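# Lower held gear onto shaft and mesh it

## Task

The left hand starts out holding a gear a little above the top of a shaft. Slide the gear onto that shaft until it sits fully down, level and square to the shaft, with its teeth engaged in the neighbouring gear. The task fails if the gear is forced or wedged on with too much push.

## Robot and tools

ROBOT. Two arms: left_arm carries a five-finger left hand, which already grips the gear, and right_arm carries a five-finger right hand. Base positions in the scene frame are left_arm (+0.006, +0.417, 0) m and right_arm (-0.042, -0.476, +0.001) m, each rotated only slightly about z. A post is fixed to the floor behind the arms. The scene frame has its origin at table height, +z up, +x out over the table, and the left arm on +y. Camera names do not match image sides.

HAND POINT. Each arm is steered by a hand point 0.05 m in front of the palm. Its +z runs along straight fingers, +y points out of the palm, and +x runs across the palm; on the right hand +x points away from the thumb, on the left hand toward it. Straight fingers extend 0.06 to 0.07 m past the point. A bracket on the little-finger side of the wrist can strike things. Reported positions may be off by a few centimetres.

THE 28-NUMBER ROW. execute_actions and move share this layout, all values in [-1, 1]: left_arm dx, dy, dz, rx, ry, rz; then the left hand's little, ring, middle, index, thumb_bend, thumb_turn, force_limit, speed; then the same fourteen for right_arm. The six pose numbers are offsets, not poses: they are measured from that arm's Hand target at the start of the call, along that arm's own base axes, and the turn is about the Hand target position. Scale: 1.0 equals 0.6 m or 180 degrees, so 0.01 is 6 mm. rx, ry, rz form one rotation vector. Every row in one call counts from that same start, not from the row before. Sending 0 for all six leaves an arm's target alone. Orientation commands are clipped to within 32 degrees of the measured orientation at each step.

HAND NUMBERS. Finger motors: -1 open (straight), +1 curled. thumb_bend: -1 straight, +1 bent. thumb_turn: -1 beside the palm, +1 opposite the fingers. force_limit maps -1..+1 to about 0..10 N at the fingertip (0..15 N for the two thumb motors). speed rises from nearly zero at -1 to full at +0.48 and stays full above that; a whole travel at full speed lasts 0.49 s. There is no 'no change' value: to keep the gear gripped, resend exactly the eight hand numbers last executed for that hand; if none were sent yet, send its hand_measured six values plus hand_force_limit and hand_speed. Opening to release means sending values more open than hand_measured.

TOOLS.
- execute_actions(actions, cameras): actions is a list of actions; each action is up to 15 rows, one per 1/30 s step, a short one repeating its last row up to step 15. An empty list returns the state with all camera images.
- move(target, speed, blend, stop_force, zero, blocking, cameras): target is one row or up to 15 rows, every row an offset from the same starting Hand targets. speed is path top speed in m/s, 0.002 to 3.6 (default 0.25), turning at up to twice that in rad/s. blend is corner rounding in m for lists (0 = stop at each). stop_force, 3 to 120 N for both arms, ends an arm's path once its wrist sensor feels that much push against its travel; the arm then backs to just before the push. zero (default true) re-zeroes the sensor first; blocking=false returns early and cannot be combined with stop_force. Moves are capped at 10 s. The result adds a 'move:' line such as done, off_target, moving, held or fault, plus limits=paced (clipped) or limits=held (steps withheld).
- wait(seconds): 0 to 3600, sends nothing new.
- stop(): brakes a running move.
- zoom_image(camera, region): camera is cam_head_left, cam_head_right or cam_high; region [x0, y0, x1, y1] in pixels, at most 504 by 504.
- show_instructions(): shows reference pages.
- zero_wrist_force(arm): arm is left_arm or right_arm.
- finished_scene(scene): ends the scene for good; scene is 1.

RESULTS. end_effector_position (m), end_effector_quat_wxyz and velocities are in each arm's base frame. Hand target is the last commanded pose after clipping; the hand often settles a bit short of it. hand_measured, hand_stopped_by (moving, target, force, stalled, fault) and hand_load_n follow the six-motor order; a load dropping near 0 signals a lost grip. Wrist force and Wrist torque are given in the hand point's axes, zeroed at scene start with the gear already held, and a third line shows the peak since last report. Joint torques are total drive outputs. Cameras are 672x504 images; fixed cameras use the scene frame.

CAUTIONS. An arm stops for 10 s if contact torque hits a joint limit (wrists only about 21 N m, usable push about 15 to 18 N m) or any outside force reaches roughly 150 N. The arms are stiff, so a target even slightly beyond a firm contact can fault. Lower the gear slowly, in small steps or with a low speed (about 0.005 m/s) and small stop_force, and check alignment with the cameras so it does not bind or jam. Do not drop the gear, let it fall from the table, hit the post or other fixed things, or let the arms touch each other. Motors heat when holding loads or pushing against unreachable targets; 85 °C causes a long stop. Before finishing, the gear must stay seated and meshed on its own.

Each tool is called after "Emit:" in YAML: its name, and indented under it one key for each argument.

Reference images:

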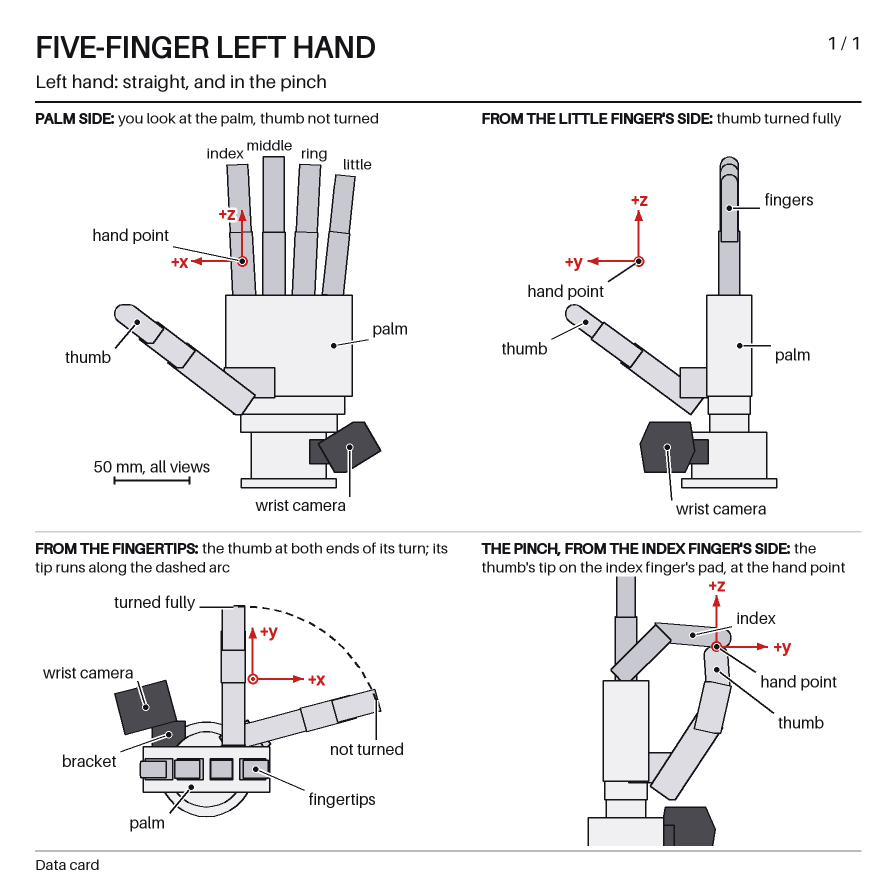

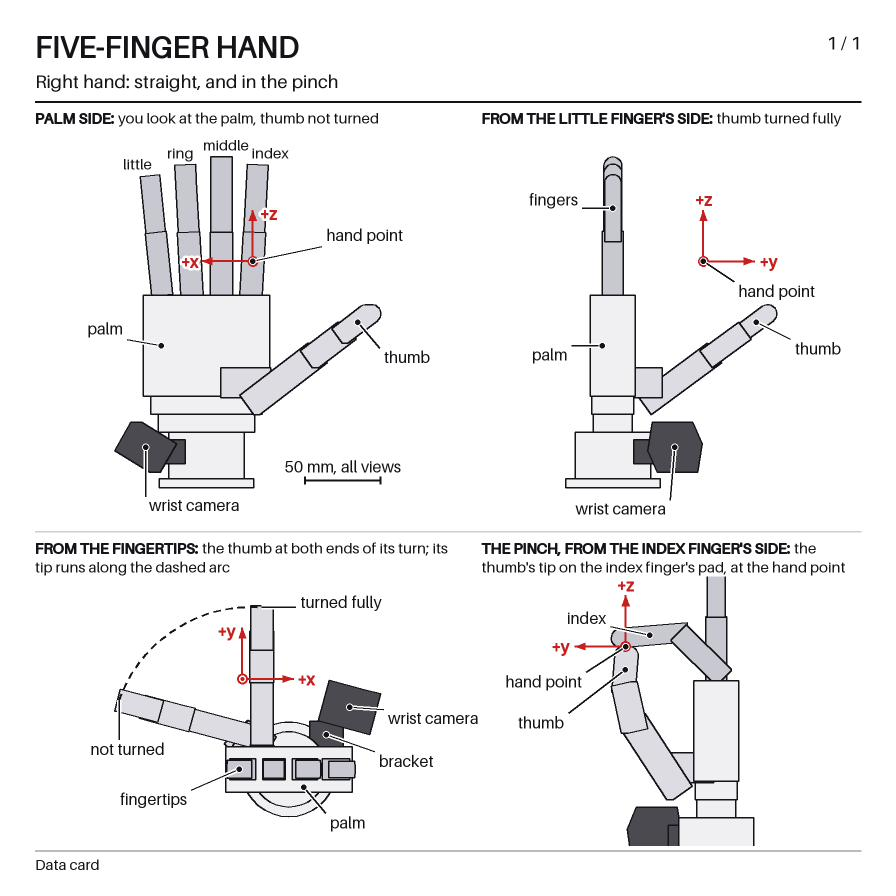

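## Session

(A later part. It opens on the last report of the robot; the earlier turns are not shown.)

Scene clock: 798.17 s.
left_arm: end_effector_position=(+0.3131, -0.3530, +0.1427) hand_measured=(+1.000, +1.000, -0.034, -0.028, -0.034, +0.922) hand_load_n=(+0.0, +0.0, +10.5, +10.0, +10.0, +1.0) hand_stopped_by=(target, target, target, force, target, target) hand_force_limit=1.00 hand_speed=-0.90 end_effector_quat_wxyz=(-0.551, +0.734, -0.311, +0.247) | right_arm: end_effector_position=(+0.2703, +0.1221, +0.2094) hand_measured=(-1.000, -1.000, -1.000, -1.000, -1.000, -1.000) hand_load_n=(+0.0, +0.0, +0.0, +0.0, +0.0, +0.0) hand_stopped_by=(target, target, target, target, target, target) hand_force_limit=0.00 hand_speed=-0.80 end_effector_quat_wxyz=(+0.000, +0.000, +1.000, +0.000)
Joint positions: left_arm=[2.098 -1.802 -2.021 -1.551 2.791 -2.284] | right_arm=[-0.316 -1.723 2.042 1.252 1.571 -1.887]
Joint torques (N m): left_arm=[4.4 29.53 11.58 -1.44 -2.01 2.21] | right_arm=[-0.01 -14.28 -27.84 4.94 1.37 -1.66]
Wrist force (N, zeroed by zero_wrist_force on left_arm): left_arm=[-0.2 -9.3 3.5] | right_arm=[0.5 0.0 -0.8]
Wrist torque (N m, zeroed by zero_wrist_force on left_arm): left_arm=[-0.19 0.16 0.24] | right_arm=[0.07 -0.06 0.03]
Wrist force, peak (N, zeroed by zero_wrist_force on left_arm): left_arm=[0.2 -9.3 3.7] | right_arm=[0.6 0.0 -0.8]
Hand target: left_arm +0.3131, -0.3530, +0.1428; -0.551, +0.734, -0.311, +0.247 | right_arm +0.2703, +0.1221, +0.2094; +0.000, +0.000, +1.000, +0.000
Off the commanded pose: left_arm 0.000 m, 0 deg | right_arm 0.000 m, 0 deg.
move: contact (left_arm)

Emit:
wait:
  seconds: 0.1
  cameras: ["all"]

Emit:
zoom_image:
  camera: "cam_high"
  region: [275, 335, 335, 395]

Emit:
zoom_image:
  camera: "cam_head_right"
  region: [265, 400, 345, 480]

Scene clock: 808.23 s.
left_arm: end_effector_position=(+0.3131, -0.3530, +0.1428) hand_measured=(+1.000, +1.000, -0.034, -0.028, -0.034, +0.922) hand_load_n=(+0.0, +0.0, +10.5, +10.0, +10.0, +0.5) hand_stopped_by=(target, target, target, force, target, target) hand_force_limit=1.00 hand_speed=-0.90 end_effector_quat_wxyz=(-0.551, +0.734, -0.311, +0.247) | right_arm: end_effector_position=(+0.2703, +0.1221, +0.2094) hand_measured=(-1.000, -1.000, -1.000, -1.000, -1.000, -1.000) hand_load_n=(+0.0, +0.0, +0.0, +0.0, +0.0, +0.0) hand_stopped_by=(target, target, target, target, target, target) hand_force_limit=0.00 hand_speed=-0.80 end_effector_quat_wxyz=(+0.000, +0.000, +1.000, +0.000)
Joint positions: left_arm=[2.098 -1.802 -2.021 -1.551 2.791 -2.284] | right_arm=[-0.316 -1.723 2.042 1.252 1.571 -1.887]
Joint torques (N m): left_arm=[4.36 40.59 26.18 -1.21 -1.85 -0.17] | right_arm=[1.35 -14.2 -26.44 5.17 1.3 -1.45]
Wrist force (N, zeroed by zero_wrist_force on left_arm): left_arm=[0.5 -8.0 4.0] | right_arm=[0.5 0.0 -0.5]
Wrist torque (N m, zeroed by zero_wrist_force on left_arm): left_arm=[-0.11 0.10 0.25] | right_arm=[0.05 -0.06 0.03]
Wrist force, peak (N, zeroed by zero_wrist_force on left_arm): left_arm=[0.3 -9.3 3.4] | right_arm=[0.5 -0.3 -0.8]
Hand target: left_arm +0.3131, -0.3530, +0.1428; -0.551, +0.734, -0.311, +0.247 | right_arm +0.2703, +0.1221, +0.2094; +0.000, +0.000, +1.000, +0.000
Off the commanded pose: left_arm 0.000 m, 0 deg | right_arm 0.000 m, 0 deg.
wait: 0.10 s; at rest from the start

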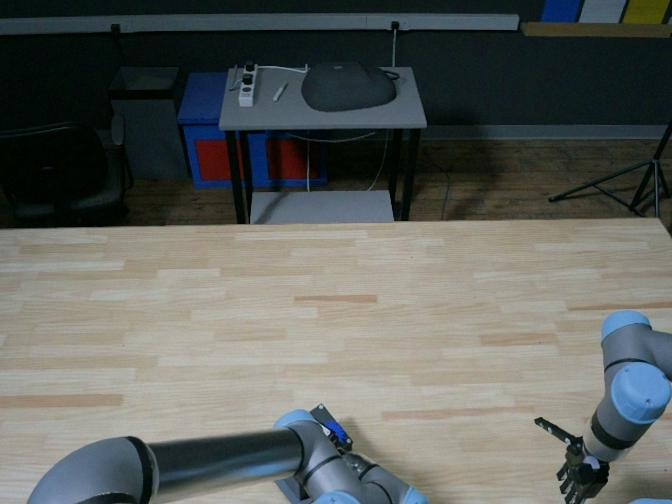

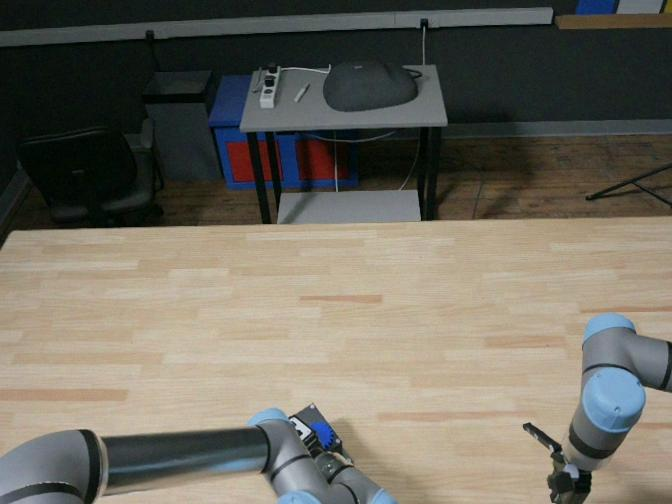

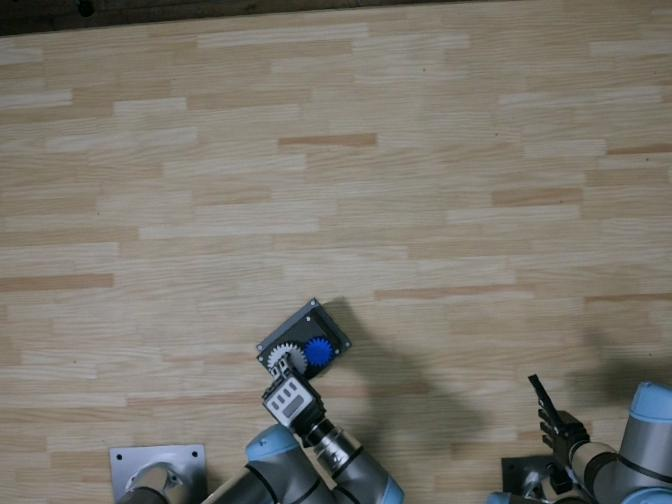

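Scaled by 8.400 from the camera's image (finer frame: 960x720).

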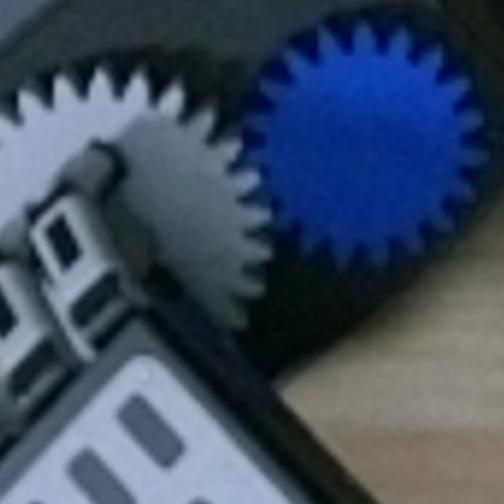

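Scaled by 6.300 from the camera's image (finer frame: 960x720).

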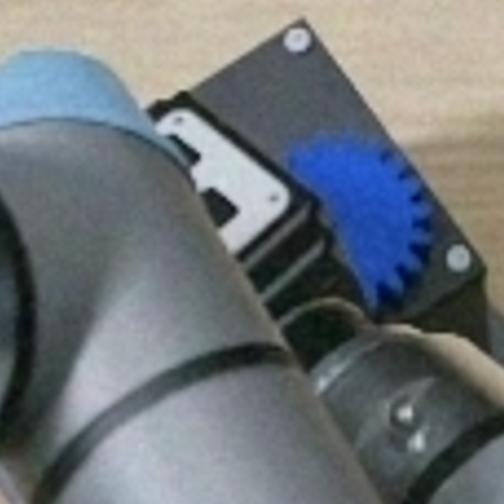

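Emit:
zoom_image:
  camera: "cam_high"
  region: [301, 335, 335, 369]

Emit:
zoom_image:
  camera: "cam_high"
  region: [260, 340, 310, 390]

Scaled by 14.824 from the camera's image (finer frame: 960x720).

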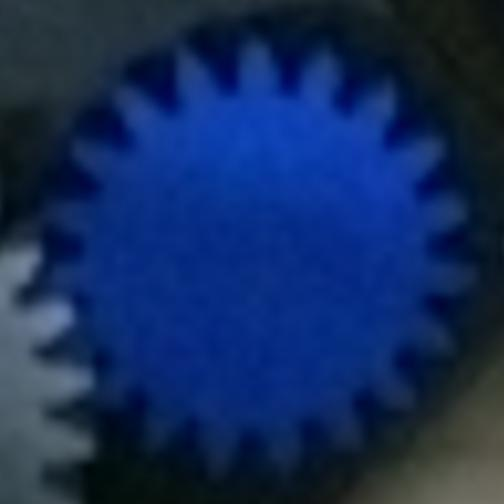

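Scaled by 10.080 from the camera's image (finer frame: 960x720).

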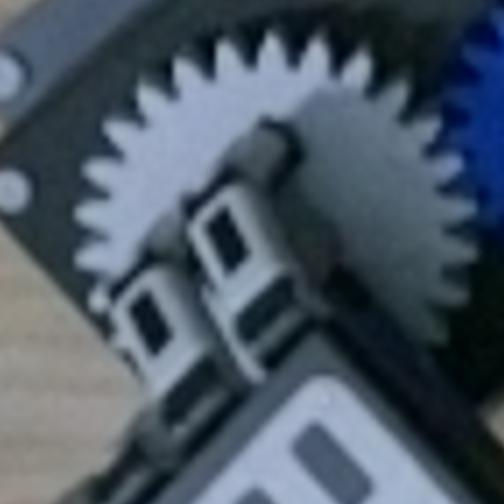

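Emit:
move:
  target:
    - [0.0003,0.0003,0.0015,0,0,0,1,1,-0.032,-0.026,-0.032,0.922,1.0,-0.9,0,0,0,0,0,0,-1,-1,-1,-1,-1,-1,0,-0.8]
    - [-0.0002,0.0002,0.0015,0,0,-0.0164,1,1,-0.032,-0.026,-0.032,0.922,1.0,-0.9,0,0,0,0,0,0,-1,-1,-1,-1,-1,-1,0,-0.8]
  speed: 0.02
  cameras: []

Scene clock: 852.90 s.
left_arm: end_effector_position=(+0.3129, -0.3529, +0.1436) hand_measured=(+1.000, +1.000, -0.034, -0.028, -0.034, +0.922) hand_load_n=(+0.0, +0.0, +10.0, +9.5, +8.5, +0.0) hand_stopped_by=(target, target, target, force, target, target) hand_force_limit=1.00 hand_speed=-0.90 end_effector_quat_wxyz=(-0.544, +0.726, -0.330, +0.261) end_effector_velocity=(+0.000, +0.000, +0.000) end_effector_angular_velocity=(+0.001, +0.000, +0.001) | right_arm: end_effector_position=(+0.2703, +0.1221, +0.2094) hand_measured=(-1.000, -1.000, -1.000, -1.000, -1.000, -1.000) hand_load_n=(+0.0, +0.0, +0.0, +0.0, -0.5, +0.0) hand_stopped_by=(target, target, target, target, target, target) hand_force_limit=0.00 hand_speed=-0.80 end_effector_quat_wxyz=(+0.000, +0.000, +1.000, +0.000)
Joint positions: left_arm=[2.096 -1.78 -2.08 -1.396 2.82 -2.159] | right_arm=[-0.316 -1.723 2.042 1.252 1.571 -1.887]
Joint velocities: left_arm=[0 0 0 -0.005 0 -0.004] | right_arm=[within noise]
Joint torques (N m): left_arm=[-2.71 33.29 27.01 -0.6 -0.36 -2.02] | right_arm=[1.07 -13.9 -28.26 5.05 1.53 -1.72]
Wrist force (N, zeroed by zero_wrist_force on left_arm): left_arm=[-2.1 -4.4 4.2] | right_arm=[0.3 0.0 -0.7]
Wrist torque (N m, zeroed by zero_wrist_force on left_arm): left_arm=[-0.12 0.08 0.14] | right_arm=[0.06 -0.04 0.02]
Wrist force, peak (N, zeroed by zero_wrist_force on left_arm): left_arm=[0.3 -8.3 4.1] | right_arm=[0.7 -0.2 -0.8]
Hand target: left_arm +0.3129, -0.3529, +0.1437; -0.544, +0.726, -0.330, +0.261 | right_arm +0.2703, +0.1221, +0.2094; +0.000, +0.000, +1.000, +0.000
Off the commanded pose: left_arm 0.000 m, 0 deg | right_arm 0.000 m, 0 deg.
move: done

Emit:
move:
  target: [0.0006,0.0014,0,0,0,0,1,1,-0.032,-0.026,-0.032,0.922,1.0,-0.9,0,0,0,0,0,0,-1,-1,-1,-1,-1,-1,0,-0.8]
  speed: 0.02
  cameras: []

Emit:
move:
  target: [0,0,-0.01,0,0,0,1,1,-0.032,-0.026,-0.032,0.922,1.0,-0.9,0,0,0,0,0,0,-1,-1,-1,-1,-1,-1,0,-0.8]
  speed: 0.006
  stop_force: 7
  cameras: ["cam_high"]

Emit:
zoom_image:
  camera: "cam_high"
  region: [275, 335, 335, 395]

Scene clock: 861.97 s.
left_arm: end_effector_position=(+0.3133, -0.3521, +0.1436) hand_measured=(+1.000, +1.000, -0.034, -0.028, -0.034, +0.922) hand_load_n=(+0.0, +0.0, +9.0, +9.0, +7.0, +0.0) hand_stopped_by=(target, target, target, force, target, target) hand_force_limit=1.00 hand_speed=-0.90 end_effector_quat_wxyz=(-0.544, +0.726, -0.330, +0.261) | right_arm: end_effector_position=(+0.2703, +0.1221, +0.2094) hand_measured=(-1.000, -1.000, -1.000, -1.000, -1.000, -1.000) hand_load_n=(+0.0, +0.0, +0.0, +0.0, +0.0, +0.0) hand_stopped_by=(target, target, target, target, target, target) hand_force_limit=0.00 hand_speed=-0.80 end_effector_quat_wxyz=(+0.000, +0.000, +1.000, +0.000)
Joint positions: left_arm=[2.098 -1.778 -2.083 -1.391 2.82 -2.155] | right_arm=[-0.316 -1.723 2.042 1.252 1.571 -1.887]
Joint torques (N m): left_arm=[-3.71 38.75 7.04 -1.33 3.1 -1.4] | right_arm=[0.43 -14.3 -28.61 5.22 1.41 -1.63]
Wrist force (N, zeroed by zero_wrist_force on left_arm): left_arm=[1.2 -3.6 -2.2] | right_arm=[0.3 -0.2 -0.4]
Wrist torque (N m, zeroed by zero_wrist_force on left_arm): left_arm=[0.08 -0.05 0.11] | right_arm=[0.01 -0.05 0.02]
Wrist force, peak (N, zeroed by zero_wrist_force on left_arm): left_arm=[-1.9 -4.3 3.9] | right_arm=[0.5 -0.4 -0.9]
Hand target: left_arm +0.3133, -0.3521, +0.1437; -0.544, +0.726, -0.330, +0.261 | right_arm +0.2703, +0.1221, +0.2094; +0.000, +0.000, +1.000, +0.000
Off the commanded pose: left_arm 0.000 m, 0 deg | right_arm 0.000 m, 0 deg.
move: done

Scene clock: 863.27 s.
left_arm: end_effector_position=(+0.3133, -0.3521, +0.1428) hand_measured=(+1.000, +1.000, -0.034, -0.028, -0.034, +0.922) hand_load_n=(+0.0, +0.0, +9.0, +8.0, +8.0, +0.5) hand_stopped_by=(target, target, target, force, target, target) hand_force_limit=1.00 hand_speed=-0.90 end_effector_quat_wxyz=(-0.544, +0.726, -0.330, +0.261) | right_arm: end_effector_position=(+0.2703, +0.1221, +0.2094) hand_measured=(-1.000, -1.000, -1.000, -1.000, -1.000, -1.000) hand_load_n=(+0.0, +0.0, +0.0, +0.0, +0.0, +0.0) hand_stopped_by=(target, target, target, target, target, target) hand_force_limit=0.00 hand_speed=-0.80 end_effector_quat_wxyz=(+0.000, +0.000, +1.000, +0.000)
Joint positions: left_arm=[2.098 -1.78 -2.084 -1.388 2.82 -2.155] | right_arm=[-0.316 -1.723 2.042 1.252 1.571 -1.887]
Joint torques (N m): left_arm=[6.08 40.21 24.53 -1.44 -1.03 -0.7] | right_arm=[0.24 -15.34 -29.68 5.05 1.27 -1.63]
Wrist force (N, zeroed by zero_wrist_force on left_arm): left_arm=[3.0 -3.2 -6.8] | right_arm=[0.6 -0.1 -0.7]
Wrist torque (N m, zeroed by zero_wrist_force on left_arm): left_arm=[0.10 -0.10 0.12] | right_arm=[0.06 -0.08 0.03]
Wrist force, peak (N, zeroed by zero_wrist_force on left_arm): left_arm=[1.6 -10.4 -10.9] | right_arm=[0.3 -0.2 -0.9]
Hand target: left_arm +0.3133, -0.3521, +0.1427; -0.544, +0.726, -0.330, +0.261 (not the last commanded pose) | right_arm +0.2703, +0.1221, +0.2094; +0.000, +0.000, +1.000, +0.000
Off the commanded pose: left_arm 0.005 m, 0 deg | right_arm 0.000 m, 0 deg.
move: contact (left_arm)

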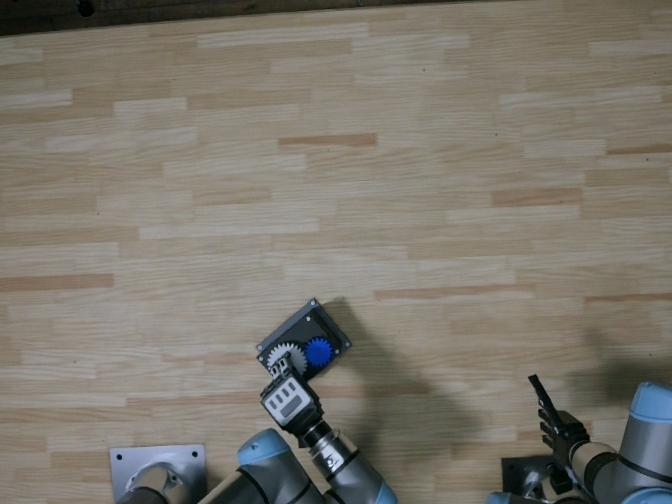

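Scaled by 8.400 from the camera's image (finer frame: 960x720).

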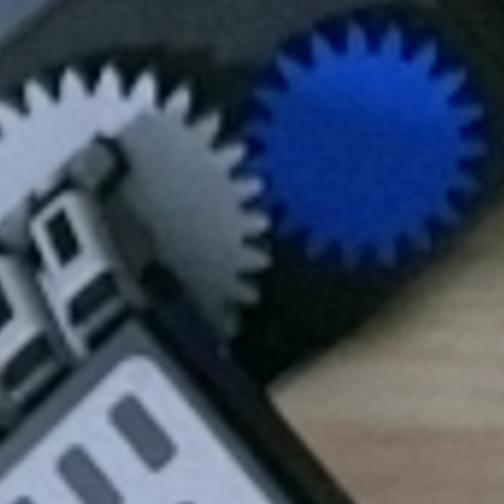

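Emit:
move:
  target:
    - [0,0,0.0008,0,0,0,1,1,-0.032,-0.026,-0.032,0.922,1.0,-0.9,0,0,0,0,0,0,-1,-1,-1,-1,-1,-1,0,-0.8]
    - [-0.0008,-0.0003,0.0008,0,0,0,1,1,-0.032,-0.026,-0.032,0.922,1.0,-0.9,0,0,0,0,0,0,-1,-1,-1,-1,-1,-1,0,-0.8]
  speed: 0.02
  cameras: []

Emit:
move:
  target: [0,0,-0.01,0,0,0,1,1,-0.032,-0.026,-0.032,0.922,1.0,-0.9,0,0,0,0,0,0,-1,-1,-1,-1,-1,-1,0,-0.8]
  speed: 0.005
  stop_force: 9
  cameras: []

Scene clock: 910.17 s.
left_arm: end_effector_position=(+0.3129, -0.3522, +0.1433) hand_measured=(+1.000, +1.000, -0.034, -0.028, -0.034, +0.922) hand_load_n=(+0.0, +0.0, +9.5, +10.0, +6.0, +0.5) hand_stopped_by=(target, target, target, force, target, target) hand_force_limit=1.00 hand_speed=-0.90 end_effector_quat_wxyz=(-0.544, +0.726, -0.330, +0.261) | right_arm: end_effector_position=(+0.2703, +0.1221, +0.2094) hand_measured=(-1.000, -1.000, -1.000, -1.000, -1.000, -1.000) hand_load_n=(+0.0, +0.0, +0.0, +0.0, +0.0, +0.0) hand_stopped_by=(target, target, target, target, target, target) hand_force_limit=0.00 hand_speed=-0.80 end_effector_quat_wxyz=(+0.000, +0.000, +1.000, +0.000)
Joint positions: left_arm=[2.097 -1.779 -2.082 -1.393 2.82 -2.158] | right_arm=[-0.316 -1.723 2.042 1.252 1.571 -1.887]
Joint torques (N m): left_arm=[-9.33 23.95 22.01 3.44 -1.07 1.07] | right_arm=[0.19 -13.87 -28.91 5.23 1.21 -1.52]
Wrist force (N, zeroed by zero_wrist_force on left_arm): left_arm=[2.9 -2.1 1.3] | right_arm=[0.4 -0.2 -0.6]
Wrist torque (N m, zeroed by zero_wrist_force on left_arm): left_arm=[-0.07 0.07 0.12] | right_arm=[0.04 -0.05 0.02]
Wrist force, peak (N, zeroed by zero_wrist_force on left_arm): left_arm=[3.2 -3.3 -7.0] | right_arm=[0.5 -0.3 -0.9]
Hand target: left_arm +0.3129, -0.3523, +0.1432; -0.544, +0.726, -0.330, +0.261 | right_arm +0.2703, +0.1221, +0.2094; +0.000, +0.000, +1.000, +0.000
Off the commanded pose: left_arm 0.000 m, 0 deg | right_arm 0.000 m, 0 deg.
move: done

Scene clock: 911.47 s.
left_arm: end_effector_position=(+0.3129, -0.3524, +0.1425) hand_measured=(+1.000, +1.000, -0.034, -0.028, -0.034, +0.922) hand_load_n=(+0.0, +0.0, +9.5, +9.0, +7.0, +0.5) hand_stopped_by=(target, target, target, force, target, target) hand_force_limit=1.00 hand_speed=-0.90 end_effector_quat_wxyz=(-0.544, +0.726, -0.330, +0.262) | right_arm: end_effector_position=(+0.2703, +0.1221, +0.2094) hand_measured=(-1.000, -1.000, -1.000, -1.000, -1.000, -1.000) hand_load_n=(+0.0, +0.0, +0.0, +0.0, +0.0, +0.0) hand_stopped_by=(target, target, target, target, target, target) hand_force_limit=0.00 hand_speed=-0.80 end_effector_quat_wxyz=(+0.000, +0.000, +1.000, +0.000)
Joint positions: left_arm=[2.097 -1.781 -2.083 -1.391 2.82 -2.158] | right_arm=[-0.316 -1.723 2.042 1.252 1.571 -1.887]
Joint torques (N m): left_arm=[-1.29 40.08 25.6 -0.94 -0.32 -1.69] | right_arm=[-0.66 -13.29 -28.8 5.14 1.32 -1.78]
Wrist force (N, zeroed by zero_wrist_force on left_arm): left_arm=[-0.2 -4.5 -2.7] | right_arm=[0.4 -0.1 -0.5]
Wrist torque (N m, zeroed by zero_wrist_force on left_arm): left_arm=[0.03 0.03 0.21] | right_arm=[0.04 -0.05 0.01]
Wrist force, peak (N, zeroed by zero_wrist_force on left_arm): left_arm=[1.1 -10.1 -6.5] | right_arm=[0.7 -0.3 -0.8]
Hand target: left_arm +0.3129, -0.3524, +0.1425; -0.544, +0.726, -0.330, +0.262 (not the last commanded pose) | right_arm +0.2703, +0.1221, +0.2094; +0.000, +0.000, +1.000, +0.000
Off the commanded pose: left_arm 0.005 m, 0 deg | right_arm 0.000 m, 0 deg.
move: contact (left_arm)

Emit:
move:
  target:
    - [0,0,0.0035,0,0,0,1,1,-0.032,-0.026,-0.032,0.922,1.0,-0.9,0,0,0,0,0,0,-1,-1,-1,-1,-1,-1,0,-0.8]
    - [0.0002,-0.0002,0.0035,0,0,0.0164,1,1,-0.032,-0.026,-0.032,0.922,1.0,-0.9,0,0,0,0,0,0,-1,-1,-1,-1,-1,-1,0,-0.8]
  speed: 0.02
  cameras: ["cam_high"]

Emit:
zoom_image:
  camera: "cam_high"
  region: [275, 335, 335, 395]

Scene clock: 927.23 s.
left_arm: end_effector_position=(+0.3131, -0.3525, +0.1446) hand_measured=(+1.000, +1.000, -0.034, -0.028, -0.034, +0.922) hand_load_n=(+0.0, +0.0, +9.5, +10.0, +8.0, +1.0) hand_stopped_by=(target, target, target, force, target, target) hand_force_limit=1.00 hand_speed=-0.90 end_effector_quat_wxyz=(-0.551, +0.734, -0.311, +0.247) end_effector_velocity=(+0.000, -0.001, +0.000) end_effector_angular_velocity=(-0.001, +0.001, -0.002) | right_arm: end_effector_position=(+0.2703, +0.1221, +0.2094) hand_measured=(-1.000, -1.000, -1.000, -1.000, -1.000, -1.000) hand_load_n=(+0.0, +0.0, +0.0, +0.0, +0.0, +0.0) hand_stopped_by=(target, target, target, target, target, target) hand_force_limit=0.00 hand_speed=-0.80 end_effector_quat_wxyz=(+0.000, +0.000, +1.000, +0.000)
Joint positions: left_arm=[2.098 -1.798 -2.021 -1.554 2.791 -2.284] | right_arm=[-0.316 -1.723 2.042 1.252 1.571 -1.887]
Joint velocities: left_arm=[0 0 -0.001 0.008 0 0.007] | right_arm=[within noise]
Joint torques (N m): left_arm=[-0.17 30.14 4.14 4.3 1.79 2.45] | right_arm=[0.11 -14.82 -29.48 5.16 1.19 -1.49]
Wrist force (N, zeroed by zero_wrist_force on left_arm): left_arm=[2.3 -1.3 4.1] | right_arm=[0.4 0.2 -0.8]
Wrist torque (N m, zeroed by zero_wrist_force on left_arm): left_arm=[-0.05 0.11 0.10] | right_arm=[0.10 -0.05 0.03]
Wrist force, peak (N, zeroed by zero_wrist_force on left_arm): left_arm=[0.3 -4.8 -2.9] | right_arm=[0.7 0.0 -1.0]
Hand target: left_arm +0.3130, -0.3525, +0.1446; -0.551, +0.734, -0.311, +0.247 | right_arm +0.2703, +0.1221, +0.2094; +0.000, +0.000, +1.000, +0.000
Off the commanded pose: left_arm 0.000 m, 0 deg | right_arm 0.000 m, 0 deg.
move: done

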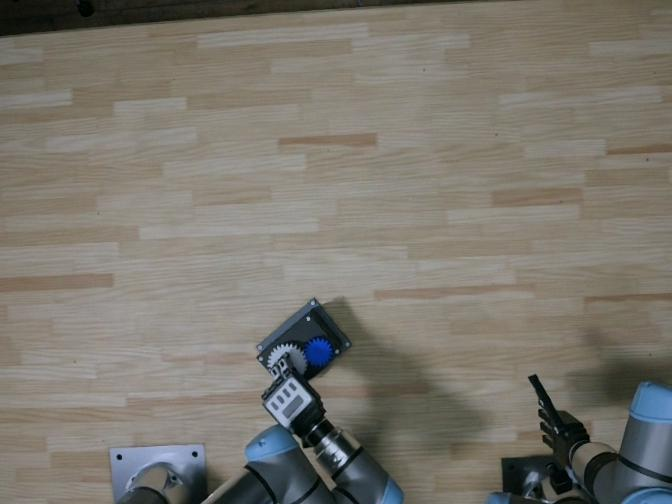

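Scaled by 8.400 from the camera's image (finer frame: 960x720).

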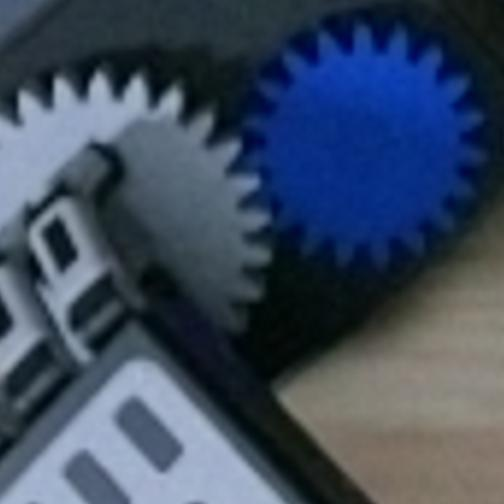

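Emit:
move:
  target: [0.0009,-0.0001,0,0,0,0,1,1,-0.032,-0.026,-0.032,0.922,1.0,-0.9,0,0,0,0,0,0,-1,-1,-1,-1,-1,-1,0,-0.8]
  speed: 0.02
  cameras: []

Emit:
move:
  target: [0,0,-0.01,0,0,0,1,1,-0.032,-0.026,-0.032,0.922,1.0,-0.9,0,0,0,0,0,0,-1,-1,-1,-1,-1,-1,0,-0.8]
  speed: 0.005
  stop_force: 10
  cameras: []

Scene clock: 942.03 s.
left_arm: end_effector_position=(+0.3136, -0.3526, +0.1446) hand_measured=(+1.000, +1.000, -0.034, -0.028, -0.034, +0.922) hand_load_n=(+0.0, +0.0, +10.0, +10.0, +7.0, +0.0) hand_stopped_by=(target, target, target, force, target, target) hand_force_limit=1.00 hand_speed=-0.90 end_effector_quat_wxyz=(-0.551, +0.734, -0.311, +0.247) | right_arm: end_effector_position=(+0.2703, +0.1221, +0.2094) hand_measured=(-1.000, -1.000, -1.000, -1.000, -1.000, -1.000) hand_load_n=(+0.0, +0.0, +0.0, +0.0, +0.0, +0.0) hand_stopped_by=(target, target, target, target, target, target) hand_force_limit=0.00 hand_speed=-0.80 end_effector_quat_wxyz=(+0.000, +0.000, +1.000, +0.000)
Joint positions: left_arm=[2.099 -1.798 -2.021 -1.551 2.792 -2.281] | right_arm=[-0.316 -1.723 2.042 1.252 1.571 -1.887]
Joint torques (N m): left_arm=[4.32 16.89 10.31 0.86 1.32 -1.98] | right_arm=[-0.11 -13.88 -28.95 5.27 1.17 -1.71]
Wrist force (N, zeroed by zero_wrist_force on left_arm): left_arm=[-0.7 -3.8 3.3] | right_arm=[0.6 0.0 -0.4]
Wrist torque (N m, zeroed by zero_wrist_force on left_arm): left_arm=[-0.11 0.15 0.16] | right_arm=[0.04 -0.08 0.04]
Wrist force, peak (N, zeroed by zero_wrist_force on left_arm): left_arm=[2.1 -4.8 3.3] | right_arm=[0.5 -0.2 -1.1]
Hand target: left_arm +0.3136, -0.3525, +0.1446; -0.551, +0.734, -0.311, +0.247 | right_arm +0.2703, +0.1221, +0.2094; +0.000, +0.000, +1.000, +0.000
Off the commanded pose: left_arm 0.000 m, 0 deg | right_arm 0.000 m, 0 deg.
move: done

Scene clock: 943.80 s.
left_arm: end_effector_position=(+0.3136, -0.3526, +0.1417) hand_measured=(+1.000, +1.000, -0.034, -0.028, -0.034, +0.922) hand_load_n=(+0.0, +0.0, +9.0, +9.5, +6.0, +1.0) hand_stopped_by=(target, target, target, force, target, target) hand_force_limit=1.00 hand_speed=-0.90 end_effector_quat_wxyz=(-0.551, +0.734, -0.311, +0.247) | right_arm: end_effector_position=(+0.2703, +0.1221, +0.2094) hand_measured=(-1.000, -1.000, -1.000, -1.000, -1.000, -1.000) hand_load_n=(+0.0, +0.0, +0.0, +0.0, +0.0, +0.0) hand_stopped_by=(target, target, target, target, target, target) hand_force_limit=0.00 hand_speed=-0.80 end_effector_quat_wxyz=(+0.000, +0.000, +1.000, +0.000)
Joint positions: left_arm=[2.099 -1.803 -2.024 -1.543 2.792 -2.281] | right_arm=[-0.316 -1.723 2.042 1.252 1.571 -1.887]
Joint torques (N m): left_arm=[5.48 40.8 25.73 -1.34 -0.77 -1.29] | right_arm=[0.65 -13.22 -29.76 4.89 1.28 -1.48]
Wrist force (N, zeroed by zero_wrist_force on left_arm): left_arm=[-0.8 -6.1 -3.8] | right_arm=[0.6 -0.2 -0.5]
Wrist torque (N m, zeroed by zero_wrist_force on left_arm): left_arm=[0.01 -0.03 0.24] | right_arm=[0.02 -0.09 0.03]
Wrist force, peak (N, zeroed by zero_wrist_force on left_arm): left_arm=[-2.0 -12.9 -7.4] | right_arm=[0.7 -0.2 -1.0]
Hand target: left_arm +0.3136, -0.3526, +0.1417; -0.551, +0.734, -0.311, +0.247 (not the last commanded pose) | right_arm +0.2703, +0.1221, +0.2094; +0.000, +0.000, +1.000, +0.000
Off the commanded pose: left_arm 0.003 m, 0 deg | right_arm 0.000 m, 0 deg.
move: contact (left_arm)

Emit:
move:
  target: [-0.001,-0.001,0.0012,0.0055,-0.0058,0,1,1,-0.032,-0.026,-0.032,0.922,1.0,-0.9,0,0,0,0,0,0,-1,-1,-1,-1,-1,-1,0,-0.8]
  speed: 0.02
  cameras: []

Emit:
move:
  target: [0,0,-0.01,0,0,0,1,1,-0.032,-0.026,-0.032,0.922,1.0,-0.9,0,0,0,0,0,0,-1,-1,-1,-1,-1,-1,0,-0.8]
  speed: 0.005
  stop_force: 8
  cameras: []

Scene clock: 956.50 s.
left_arm: end_effector_position=(+0.3130, -0.3532, +0.1424) hand_measured=(+1.000, +1.000, -0.034, -0.028, -0.034, +0.922) hand_load_n=(+0.0, +0.0, +9.5, +10.0, +7.5, +1.0) hand_stopped_by=(target, target, target, force, target, target) hand_force_limit=1.00 hand_speed=-0.90 end_effector_quat_wxyz=(-0.560, +0.727, -0.308, +0.251) end_effector_velocity=(+0.000, -0.001, -0.001) end_effector_angular_velocity=(+0.002, +0.004, -0.002) | right_arm: end_effector_position=(+0.2703, +0.1221, +0.2094) hand_measured=(-1.000, -1.000, -1.000, -1.000, -1.000, -1.000) hand_load_n=(+0.0, +0.5, +0.0, +0.0, +0.0, +0.0) hand_stopped_by=(target, target, target, target, target, target) hand_force_limit=0.00 hand_speed=-0.80 end_effector_quat_wxyz=(+0.000, +0.000, +1.000, +0.000)
Joint positions: left_arm=[2.091 -1.815 -2.007 -1.615 2.806 -2.346] | right_arm=[-0.316 -1.723 2.042 1.252 1.571 -1.887]
Joint velocities: left_arm=[-0.001 -0.002 0 0.006 0 0.007] | right_arm=[within noise]
Joint torques (N m): left_arm=[-1.5 31.61 16.92 4.47 -0.71 2.44] | right_arm=[0.65 -14.35 -28.46 5.32 1.48 -1.54]
Wrist force (N, zeroed by zero_wrist_force on left_arm): left_arm=[2.2 -1.2 4.5] | right_arm=[0.3 0.2 -0.8]
Wrist torque (N m, zeroed by zero_wrist_force on left_arm): left_arm=[-0.02 0.08 0.12] | right_arm=[0.10 -0.04 0.03]
Wrist force, peak (N, zeroed by zero_wrist_force on left_arm): left_arm=[1.7 -8.8 -2.2] | right_arm=[0.8 0.1 -0.8]
Hand target: left_arm +0.3130, -0.3532, +0.1424; -0.560, +0.727, -0.308, +0.251 | right_arm +0.2703, +0.1221, +0.2094; +0.000, +0.000, +1.000, +0.000
Off the commanded pose: left_arm 0.000 m, 0 deg | right_arm 0.000 m, 0 deg.
move: done

Scene clock: 957.70 s.
left_arm: end_effector_position=(+0.3130, -0.3533, +0.1421) hand_measured=(+1.000, +1.000, -0.034, -0.028, -0.034, +0.922) hand_load_n=(+0.0, +0.0, +10.0, +9.5, +7.5, +0.5) hand_stopped_by=(target, target, target, force, target, target) hand_force_limit=1.00 hand_speed=-0.90 end_effector_quat_wxyz=(-0.560, +0.727, -0.308, +0.252) | right_arm: end_effector_position=(+0.2703, +0.1221, +0.2094) hand_measured=(-1.000, -1.000, -1.000, -1.000, -1.000, -1.000) hand_load_n=(+0.0, +0.0, +0.0, +0.0, +0.0, +0.0) hand_stopped_by=(target, target, target, target, target, target) hand_force_limit=0.00 hand_speed=-0.80 end_effector_quat_wxyz=(+0.000, +0.000, +1.000, +0.000)
Joint positions: left_arm=[2.091 -1.816 -2.008 -1.613 2.806 -2.346] | right_arm=[-0.316 -1.723 2.042 1.252 1.571 -1.887]
Joint torques (N m): left_arm=[-0.39 43.15 28.01 -1.02 1.1 2.64] | right_arm=[-0.42 -13.38 -29.37 5.06 1.36 -1.28]
Wrist force (N, zeroed by zero_wrist_force on left_arm): left_arm=[0.0 -3.1 3.0] | right_arm=[0.3 0.1 -0.7]
Wrist torque (N m, zeroed by zero_wrist_force on left_arm): left_arm=[0.00 0.08 0.17] | right_arm=[0.07 -0.04 0.02]
Wrist force, peak (N, zeroed by zero_wrist_force on left_arm): left_arm=[0.2 -10.1 0.6] | right_arm=[0.7 0.1 -0.8]
Hand target: left_arm +0.3130, -0.3533, +0.1422; -0.560, +0.727, -0.308, +0.252 (not the last commanded pose) | right_arm +0.2703, +0.1221, +0.2094; +0.000, +0.000, +1.000, +0.000
Off the commanded pose: left_arm 0.006 m, 0 deg | right_arm 0.000 m, 0 deg.
move: contact (left_arm)

Emit:
wait:
  seconds: 0.1
  cameras: ["cam_high"]

Emit:
zoom_image:
  camera: "cam_high"
  region: [294, 340, 318, 364]

Emit:
zoom_image:
  camera: "cam_high"
  region: [275, 335, 335, 395]

Scene clock: 977.33 s.
left_arm: end_effector_position=(+0.3130, -0.3533, +0.1422) hand_measured=(+1.000, +1.000, -0.034, -0.028, -0.034, +0.922) hand_load_n=(+0.0, +0.0, +10.0, +9.5, +7.5, +0.5) hand_stopped_by=(target, target, target, force, target, target) hand_force_limit=1.00 hand_speed=-0.90 end_effector_quat_wxyz=(-0.560, +0.727, -0.308, +0.252) | right_arm: end_effector_position=(+0.2703, +0.1221, +0.2094) hand_measured=(-1.000, -1.000, -1.000, -1.000, -1.000, -1.000) hand_load_n=(+0.0, +0.0, +0.0, +0.0, -0.5, +0.0) hand_stopped_by=(target, target, target, target, target, target) hand_force_limit=0.00 hand_speed=-0.80 end_effector_quat_wxyz=(+0.000, +0.000, +1.000, +0.000)
Joint positions: left_arm=[2.091 -1.816 -2.008 -1.613 2.806 -2.346] | right_arm=[-0.316 -1.723 2.042 1.252 1.571 -1.887]
Joint torques (N m): left_arm=[2.26 42.83 25.3 4.21 1.84 2.41] | right_arm=[-0.02 -12.68 -28.87 5.26 1.48 -1.59]
Wrist force (N, zeroed by zero_wrist_force on left_arm): left_arm=[-0.1 -3.1 3.0] | right_arm=[0.5 -0.1 -0.7]
Wrist torque (N m, zeroed by zero_wrist_force on left_arm): left_arm=[0.01 0.10 0.16] | right_arm=[0.05 -0.06 0.03]
Wrist force, peak (N, zeroed by zero_wrist_force on left_arm): left_arm=[-0.1 -3.4 3.3] | right_arm=[0.7 -0.5 -0.9]
Hand target: left_arm +0.3130, -0.3533, +0.1422; -0.560, +0.727, -0.308, +0.252 (not the last commanded pose) | right_arm +0.2703, +0.1221, +0.2094; +0.000, +0.000, +1.000, +0.000
Off the commanded pose: left_arm 0.006 m, 0 deg | right_arm 0.000 m, 0 deg.
wait: 0.10 s; at rest from the start

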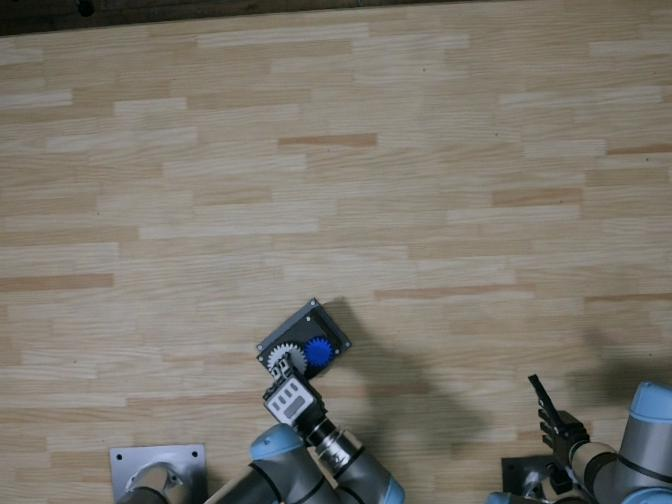

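Scaled by 21.000 from the camera's image (finer frame: 960x720).

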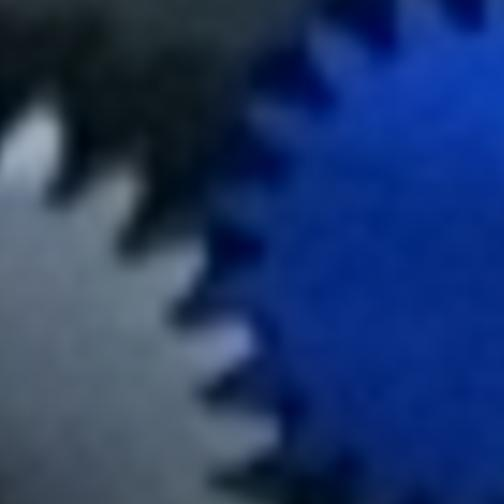

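Scaled by 8.400 from the camera's image (finer frame: 960x720).

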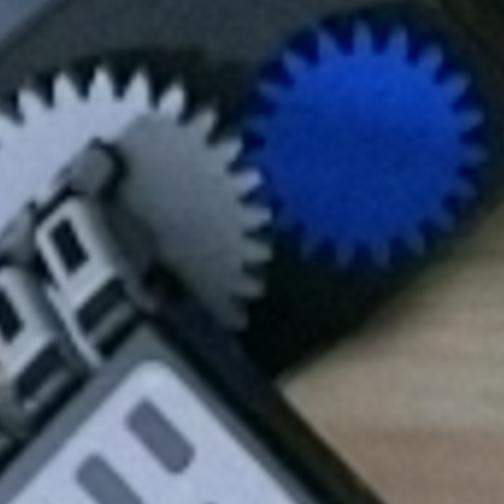

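Emit:
move:
  target:
    - [0.0002,0.0003,0.006,0,0,0,1,1,-0.032,-0.026,-0.032,0.922,1.0,-0.9,0,0,0,0,0,0,-1,-1,-1,-1,-1,-1,0,-0.8]
    - [-0.0002,0.0005,0.006,0,0,-0.0164,1,1,-0.032,-0.026,-0.032,0.922,1.0,-0.9,0,0,0,0,0,0,-1,-1,-1,-1,-1,-1,0,-0.8]
  speed: 0.02
  cameras: ["cam_high"]

Emit:
zoom_image:
  camera: "cam_high"
  region: [275, 335, 335, 395]

Emit:
zoom_image:
  camera: "cam_high"
  region: [294, 340, 318, 364]

Scene clock: 990.43 s.
left_arm: end_effector_position=(+0.3129, -0.3530, +0.1457) hand_measured=(+1.000, +1.000, -0.034, -0.028, -0.034, +0.922) hand_load_n=(+0.0, +0.0, +9.5, +9.5, +4.0, +0.0) hand_stopped_by=(target, target, target, force, target, target) hand_force_limit=1.00 hand_speed=-0.90 end_effector_quat_wxyz=(-0.553, +0.719, -0.326, +0.266) end_effector_velocity=(+0.000, +0.001, +0.000) end_effector_angular_velocity=(+0.003, +0.001, +0.002) | right_arm: end_effector_position=(+0.2703, +0.1221, +0.2094) hand_measured=(-1.000, -1.000, -1.000, -1.000, -1.000, -1.000) hand_load_n=(+0.0, +0.0, +0.0, +0.0, +0.0, +0.0) hand_stopped_by=(target, target, target, target, target, target) hand_force_limit=0.00 hand_speed=-0.80 end_effector_quat_wxyz=(+0.000, +0.000, +1.000, +0.000)
Joint positions: left_arm=[2.09 -1.786 -2.066 -1.466 2.837 -2.221] | right_arm=[-0.316 -1.723 2.042 1.252 1.571 -1.887]
Joint velocities: left_arm=[0.001 0 0 -0.007 0 -0.005] | right_arm=[within noise]
Joint torques (N m): left_arm=[0.62 32.68 26.1 -1.3 -0.26 -1.93] | right_arm=[1.41 -14.14 -28.4 5.04 1.08 -1.58]
Wrist force (N, zeroed by zero_wrist_force on left_arm): left_arm=[-0.3 -1.0 1.0] | right_arm=[0.5 -0.1 -0.5]
Wrist torque (N m, zeroed by zero_wrist_force on left_arm): left_arm=[0.00 0.06 0.03] | right_arm=[0.04 -0.07 0.03]
Wrist force, peak (N, zeroed by zero_wrist_force on left_arm): left_arm=[-0.2 -3.2 3.4] | right_arm=[0.7 -0.2 -1.0]
Hand target: left_arm +0.3129, -0.3530, +0.1458; -0.553, +0.719, -0.326, +0.266 | right_arm +0.2703, +0.1221, +0.2094; +0.000, +0.000, +1.000, +0.000
Off the commanded pose: left_arm 0.000 m, 0 deg | right_arm 0.000 m, 0 deg.
move: done

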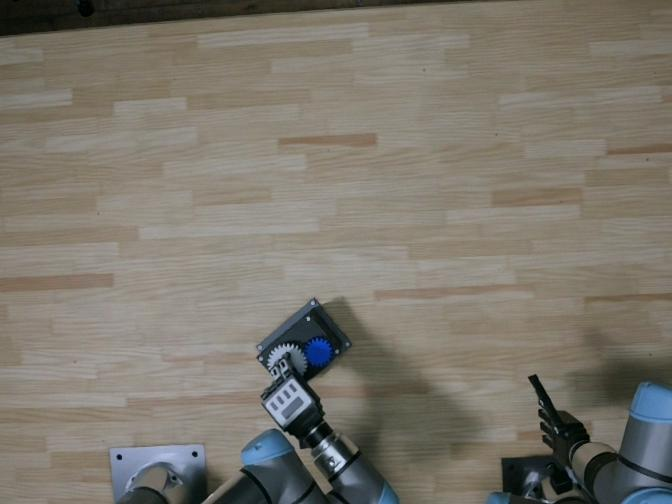

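Scaled by 8.400 from the camera's image (finer frame: 960x720).

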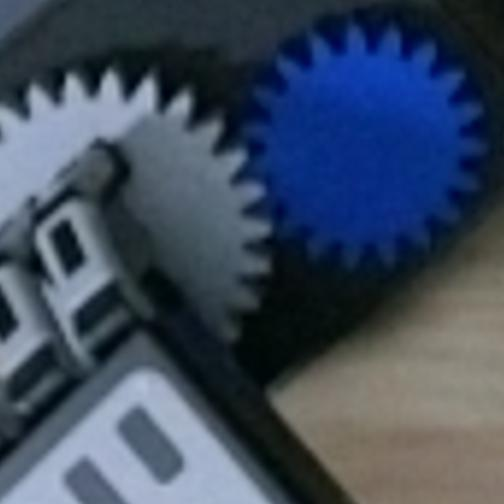

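Scaled by 21.000 from the camera's image (finer frame: 960x720).

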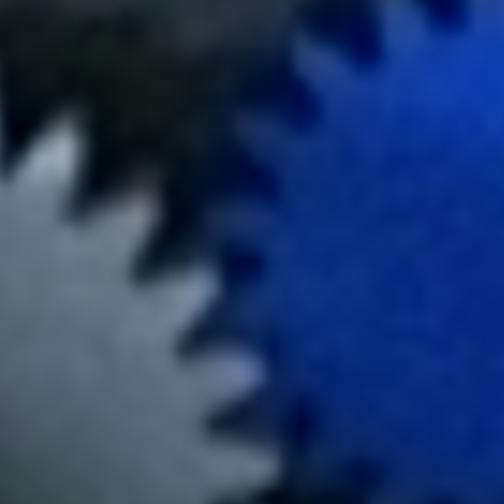

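Emit:
move:
  target: [0,0,-0.012,0,0,0,1,1,-0.032,-0.026,-0.032,0.922,1.0,-0.9,0,0,0,0,0,0,-1,-1,-1,-1,-1,-1,0,-0.8]
  speed: 0.005
  stop_force: 6
  cameras: []

Scene clock: 1006.53 s.
left_arm: end_effector_position=(+0.3129, -0.3530, +0.1424) hand_measured=(+1.000, +1.000, -0.034, -0.028, -0.034, +0.922) hand_load_n=(+0.0, +0.0, +10.0, +9.5, +5.5, +0.0) hand_stopped_by=(target, target, target, force, target, target) hand_force_limit=1.00 hand_speed=-0.90 end_effector_quat_wxyz=(-0.553, +0.719, -0.326, +0.266) | right_arm: end_effector_position=(+0.2703, +0.1221, +0.2094) hand_measured=(-1.000, -1.000, -1.000, -1.000, -1.000, -1.000) hand_load_n=(+0.0, +0.0, +0.0, +0.0, +0.0, +0.0) hand_stopped_by=(target, target, target, target, target, target) hand_force_limit=0.00 hand_speed=-0.80 end_effector_quat_wxyz=(+0.000, +0.000, +1.000, +0.000)
Joint positions: left_arm=[2.09 -1.792 -2.069 -1.457 2.837 -2.221] | right_arm=[-0.316 -1.723 2.042 1.252 1.571 -1.887]
Joint torques (N m): left_arm=[4.42 39.68 26.42 -1.12 -1.42 -1.47] | right_arm=[-0.85 -14.63 -29.96 5.12 1.54 -1.53]
Wrist force (N, zeroed by zero_wrist_force on left_arm): left_arm=[-1.0 -5.5 0.9] | right_arm=[0.7 -0.2 -0.9]
Wrist torque (N m, zeroed by zero_wrist_force on left_arm): left_arm=[-0.02 0.06 0.12] | right_arm=[0.05 -0.08 0.04]
Wrist force, peak (N, zeroed by zero_wrist_force on left_arm): left_arm=[-2.2 -11.9 -0.8] | right_arm=[0.5 -0.2 -1.2]
Hand target: left_arm +0.3129, -0.3530, +0.1424; -0.553, +0.719, -0.326, +0.266 (not the last commanded pose) | right_arm +0.2703, +0.1221, +0.2094; +0.000, +0.000, +1.000, +0.000
Off the commanded pose: left_arm 0.004 m, 0 deg | right_arm 0.000 m, 0 deg.
move: contact (left_arm)

Emit:
move:
  target: [0,0,0,0,0,0,1,1,-0.12,-0.12,-0.034,0.922,1.0,-0.9,0,0,0,0,0,0,-1,-1,-1,-1,-1,-1,0,-0.8]
  cameras: ["cam_high"]

Emit:
zoom_image:
  camera: "cam_high"
  region: [260, 340, 310, 390]

Scene clock: 1028.47 s.
left_arm: end_effector_position=(+0.3129, -0.3530, +0.1424) hand_measured=(+1.000, +1.000, -0.120, -0.120, -0.036, +0.922) hand_load_n=(+0.0, +0.0, +0.0, +0.0, +1.5, +0.0) hand_stopped_by=(target, target, target, target, target, target) hand_force_limit=1.00 hand_speed=-0.90 end_effector_quat_wxyz=(-0.553, +0.719, -0.326, +0.266) | right_arm: end_effector_position=(+0.2703, +0.1221, +0.2094) hand_measured=(-1.000, -1.000, -1.000, -1.000, -1.000, -1.000) hand_load_n=(+0.5, +0.0, +0.0, +0.0, +0.0, +0.5) hand_stopped_by=(target, target, target, target, target, target) hand_force_limit=0.00 hand_speed=-0.80 end_effector_quat_wxyz=(+0.000, +0.000, +1.000, +0.000)
Joint positions: left_arm=[2.09 -1.792 -2.069 -1.457 2.837 -2.221] | right_arm=[-0.316 -1.723 2.042 1.252 1.571 -1.887]
Joint torques (N m): left_arm=[3.94 40.56 25.78 1.07 -1.01 -0.96] | right_arm=[0.83 -14.56 -28.84 5.19 1.22 -1.51]
Wrist force (N, zeroed by zero_wrist_force on left_arm): left_arm=[0.6 0.7 -1.9] | right_arm=[0.5 -0.3 -0.8]
Wrist torque (N m, zeroed by zero_wrist_force on left_arm): left_arm=[0.05 -0.04 0.02] | right_arm=[0.03 -0.06 0.02]
Wrist force, peak (N, zeroed by zero_wrist_force on left_arm): left_arm=[-1.2 -5.7 1.1] | right_arm=[0.8 -0.2 -0.9]
Hand target: left_arm +0.3129, -0.3530, +0.1424; -0.553, +0.719, -0.326, +0.266 | right_arm +0.2703, +0.1221, +0.2094; +0.000, +0.000, +1.000, +0.000
Off the commanded pose: left_arm 0.000 m, 0 deg | right_arm 0.000 m, 0 deg.
move: done

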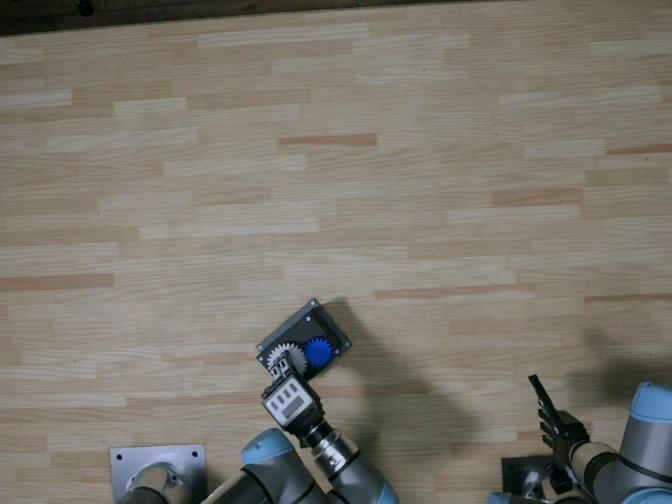

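Scaled by 10.080 from the camera's image (finer frame: 960x720).

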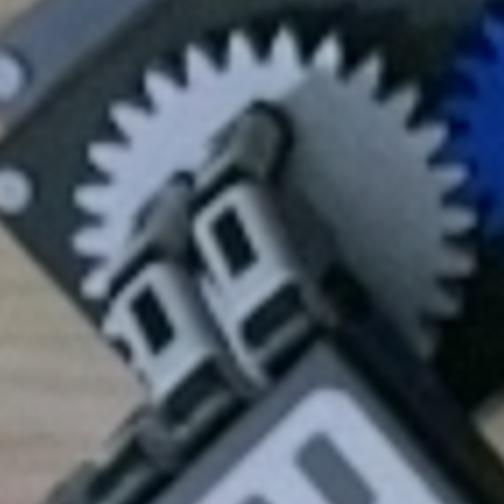

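Emit:
move:
  target: [0,0,0,0,0,0,1,1,-0.8,-0.8,-0.034,0.922,1.0,-0.3,0,0,0,0,0,0,-1,-1,-1,-1,-1,-1,0,-0.8]
  cameras: []

Emit:
move:
  target: [-0.03,-0.0255,0,0,0,0,1,1,-0.8,-0.8,-0.034,0.922,1.0,-0.3,0,0,0,0,0,0,-1,-1,-1,-1,-1,-1,0,-0.8]
  speed: 0.04
  stop_force: 6
  cameras: ["cam_high"]

Emit:
zoom_image:
  camera: "cam_high"
  region: [260, 335, 340, 415]

Scene clock: 1044.20 s.
left_arm: end_effector_position=(+0.3129, -0.3530, +0.1424) hand_measured=(+1.000, +1.000, -0.800, -0.800, -0.036, +0.922) hand_load_n=(+0.0, +0.0, +0.0, +0.0, +1.5, +0.0) hand_stopped_by=(target, target, target, target, target, target) hand_force_limit=1.00 hand_speed=-0.30 end_effector_quat_wxyz=(-0.553, +0.719, -0.326, +0.266) | right_arm: end_effector_position=(+0.2703, +0.1221, +0.2094) hand_measured=(-1.000, -1.000, -1.000, -1.000, -1.000, -1.000) hand_load_n=(+0.0, +0.0, +0.0, +0.0, +0.0, +0.0) hand_stopped_by=(target, target, target, target, target, target) hand_force_limit=0.00 hand_speed=-0.80 end_effector_quat_wxyz=(+0.000, +0.000, +1.000, +0.000)
Joint positions: left_arm=[2.09 -1.792 -2.069 -1.457 2.837 -2.221] | right_arm=[-0.316 -1.723 2.042 1.252 1.571 -1.887]
Joint torques (N m): left_arm=[3.75 39.98 16.13 3.21 3.11 -0.75] | right_arm=[-0.53 -14.4 -29.13 4.96 1.16 -1.47]
Wrist force (N, zeroed by zero_wrist_force on left_arm): left_arm=[0.6 0.7 -2.0] | right_arm=[0.4 0.0 -0.8]
Wrist torque (N m, zeroed by zero_wrist_force on left_arm): left_arm=[0.05 -0.04 0.03] | right_arm=[0.08 -0.04 0.02]
Wrist force, peak (N, zeroed by zero_wrist_force on left_arm): left_arm=[0.6 0.6 -2.5] | right_arm=[0.7 -0.4 -0.7]
Hand target: left_arm +0.3129, -0.3530, +0.1424; -0.553, +0.719, -0.326, +0.266 | right_arm +0.2703, +0.1221, +0.2094; +0.000, +0.000, +1.000, +0.000
Off the commanded pose: left_arm 0.000 m, 0 deg | right_arm 0.000 m, 0 deg.
move: done

Scene clock: 1045.87 s.
left_arm: end_effector_position=(+0.2949, -0.3683, +0.1424) hand_measured=(+1.000, +1.000, -0.800, -0.800, -0.036, +0.922) hand_load_n=(+0.0, +0.0, +0.0, +0.0, +0.0, +0.0) hand_stopped_by=(target, target, target, target, target, target) hand_force_limit=1.00 hand_speed=-0.30 end_effector_quat_wxyz=(-0.553, +0.719, -0.326, +0.266) | right_arm: end_effector_position=(+0.2703, +0.1221, +0.2094) hand_measured=(-1.000, -1.000, -1.000, -1.000, -1.000, -1.000) hand_load_n=(+0.0, +0.0, +0.0, +0.0, +0.0, +0.0) hand_stopped_by=(target, target, target, target, target, target) hand_force_limit=0.00 hand_speed=-0.80 end_effector_quat_wxyz=(+0.000, +0.000, +1.000, +0.000)
Joint positions: left_arm=[2.041 -1.814 -2.01 -1.61 2.807 -2.342] | right_arm=[-0.316 -1.723 2.042 1.252 1.571 -1.887]
Joint torques (N m): left_arm=[7.96 42.9 3.38 4.55 4.16 2.49] | right_arm=[0.69 -14.18 -29 5.06 1.3 -1.5]
Wrist force (N, zeroed by zero_wrist_force on left_arm): left_arm=[0.0 -0.8 0.0] | right_arm=[0.7 0.0 -0.8]
Wrist torque (N m, zeroed by zero_wrist_force on left_arm): left_arm=[-0.08 0.00 0.14] | right_arm=[0.07 -0.09 0.05]
Wrist force, peak (N, zeroed by zero_wrist_force on left_arm): left_arm=[0.8 0.5 -2.1] | right_arm=[0.6 -0.3 -1.0]
Hand target: left_arm +0.2949, -0.3683, +0.1424; -0.553, +0.719, -0.326, +0.266 | right_arm +0.2703, +0.1221, +0.2094; +0.000, +0.000, +1.000, +0.000
Off the commanded pose: left_arm 0.000 m, 0 deg | right_arm 0.000 m, 0 deg.
move: done

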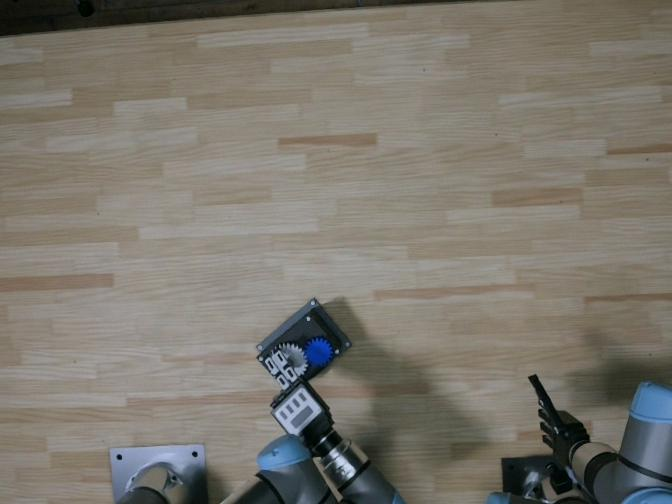

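Scaled by 6.300 from the camera's image (finer frame: 960x720).

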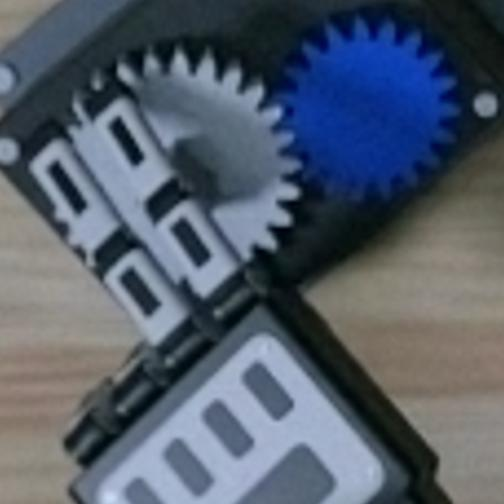

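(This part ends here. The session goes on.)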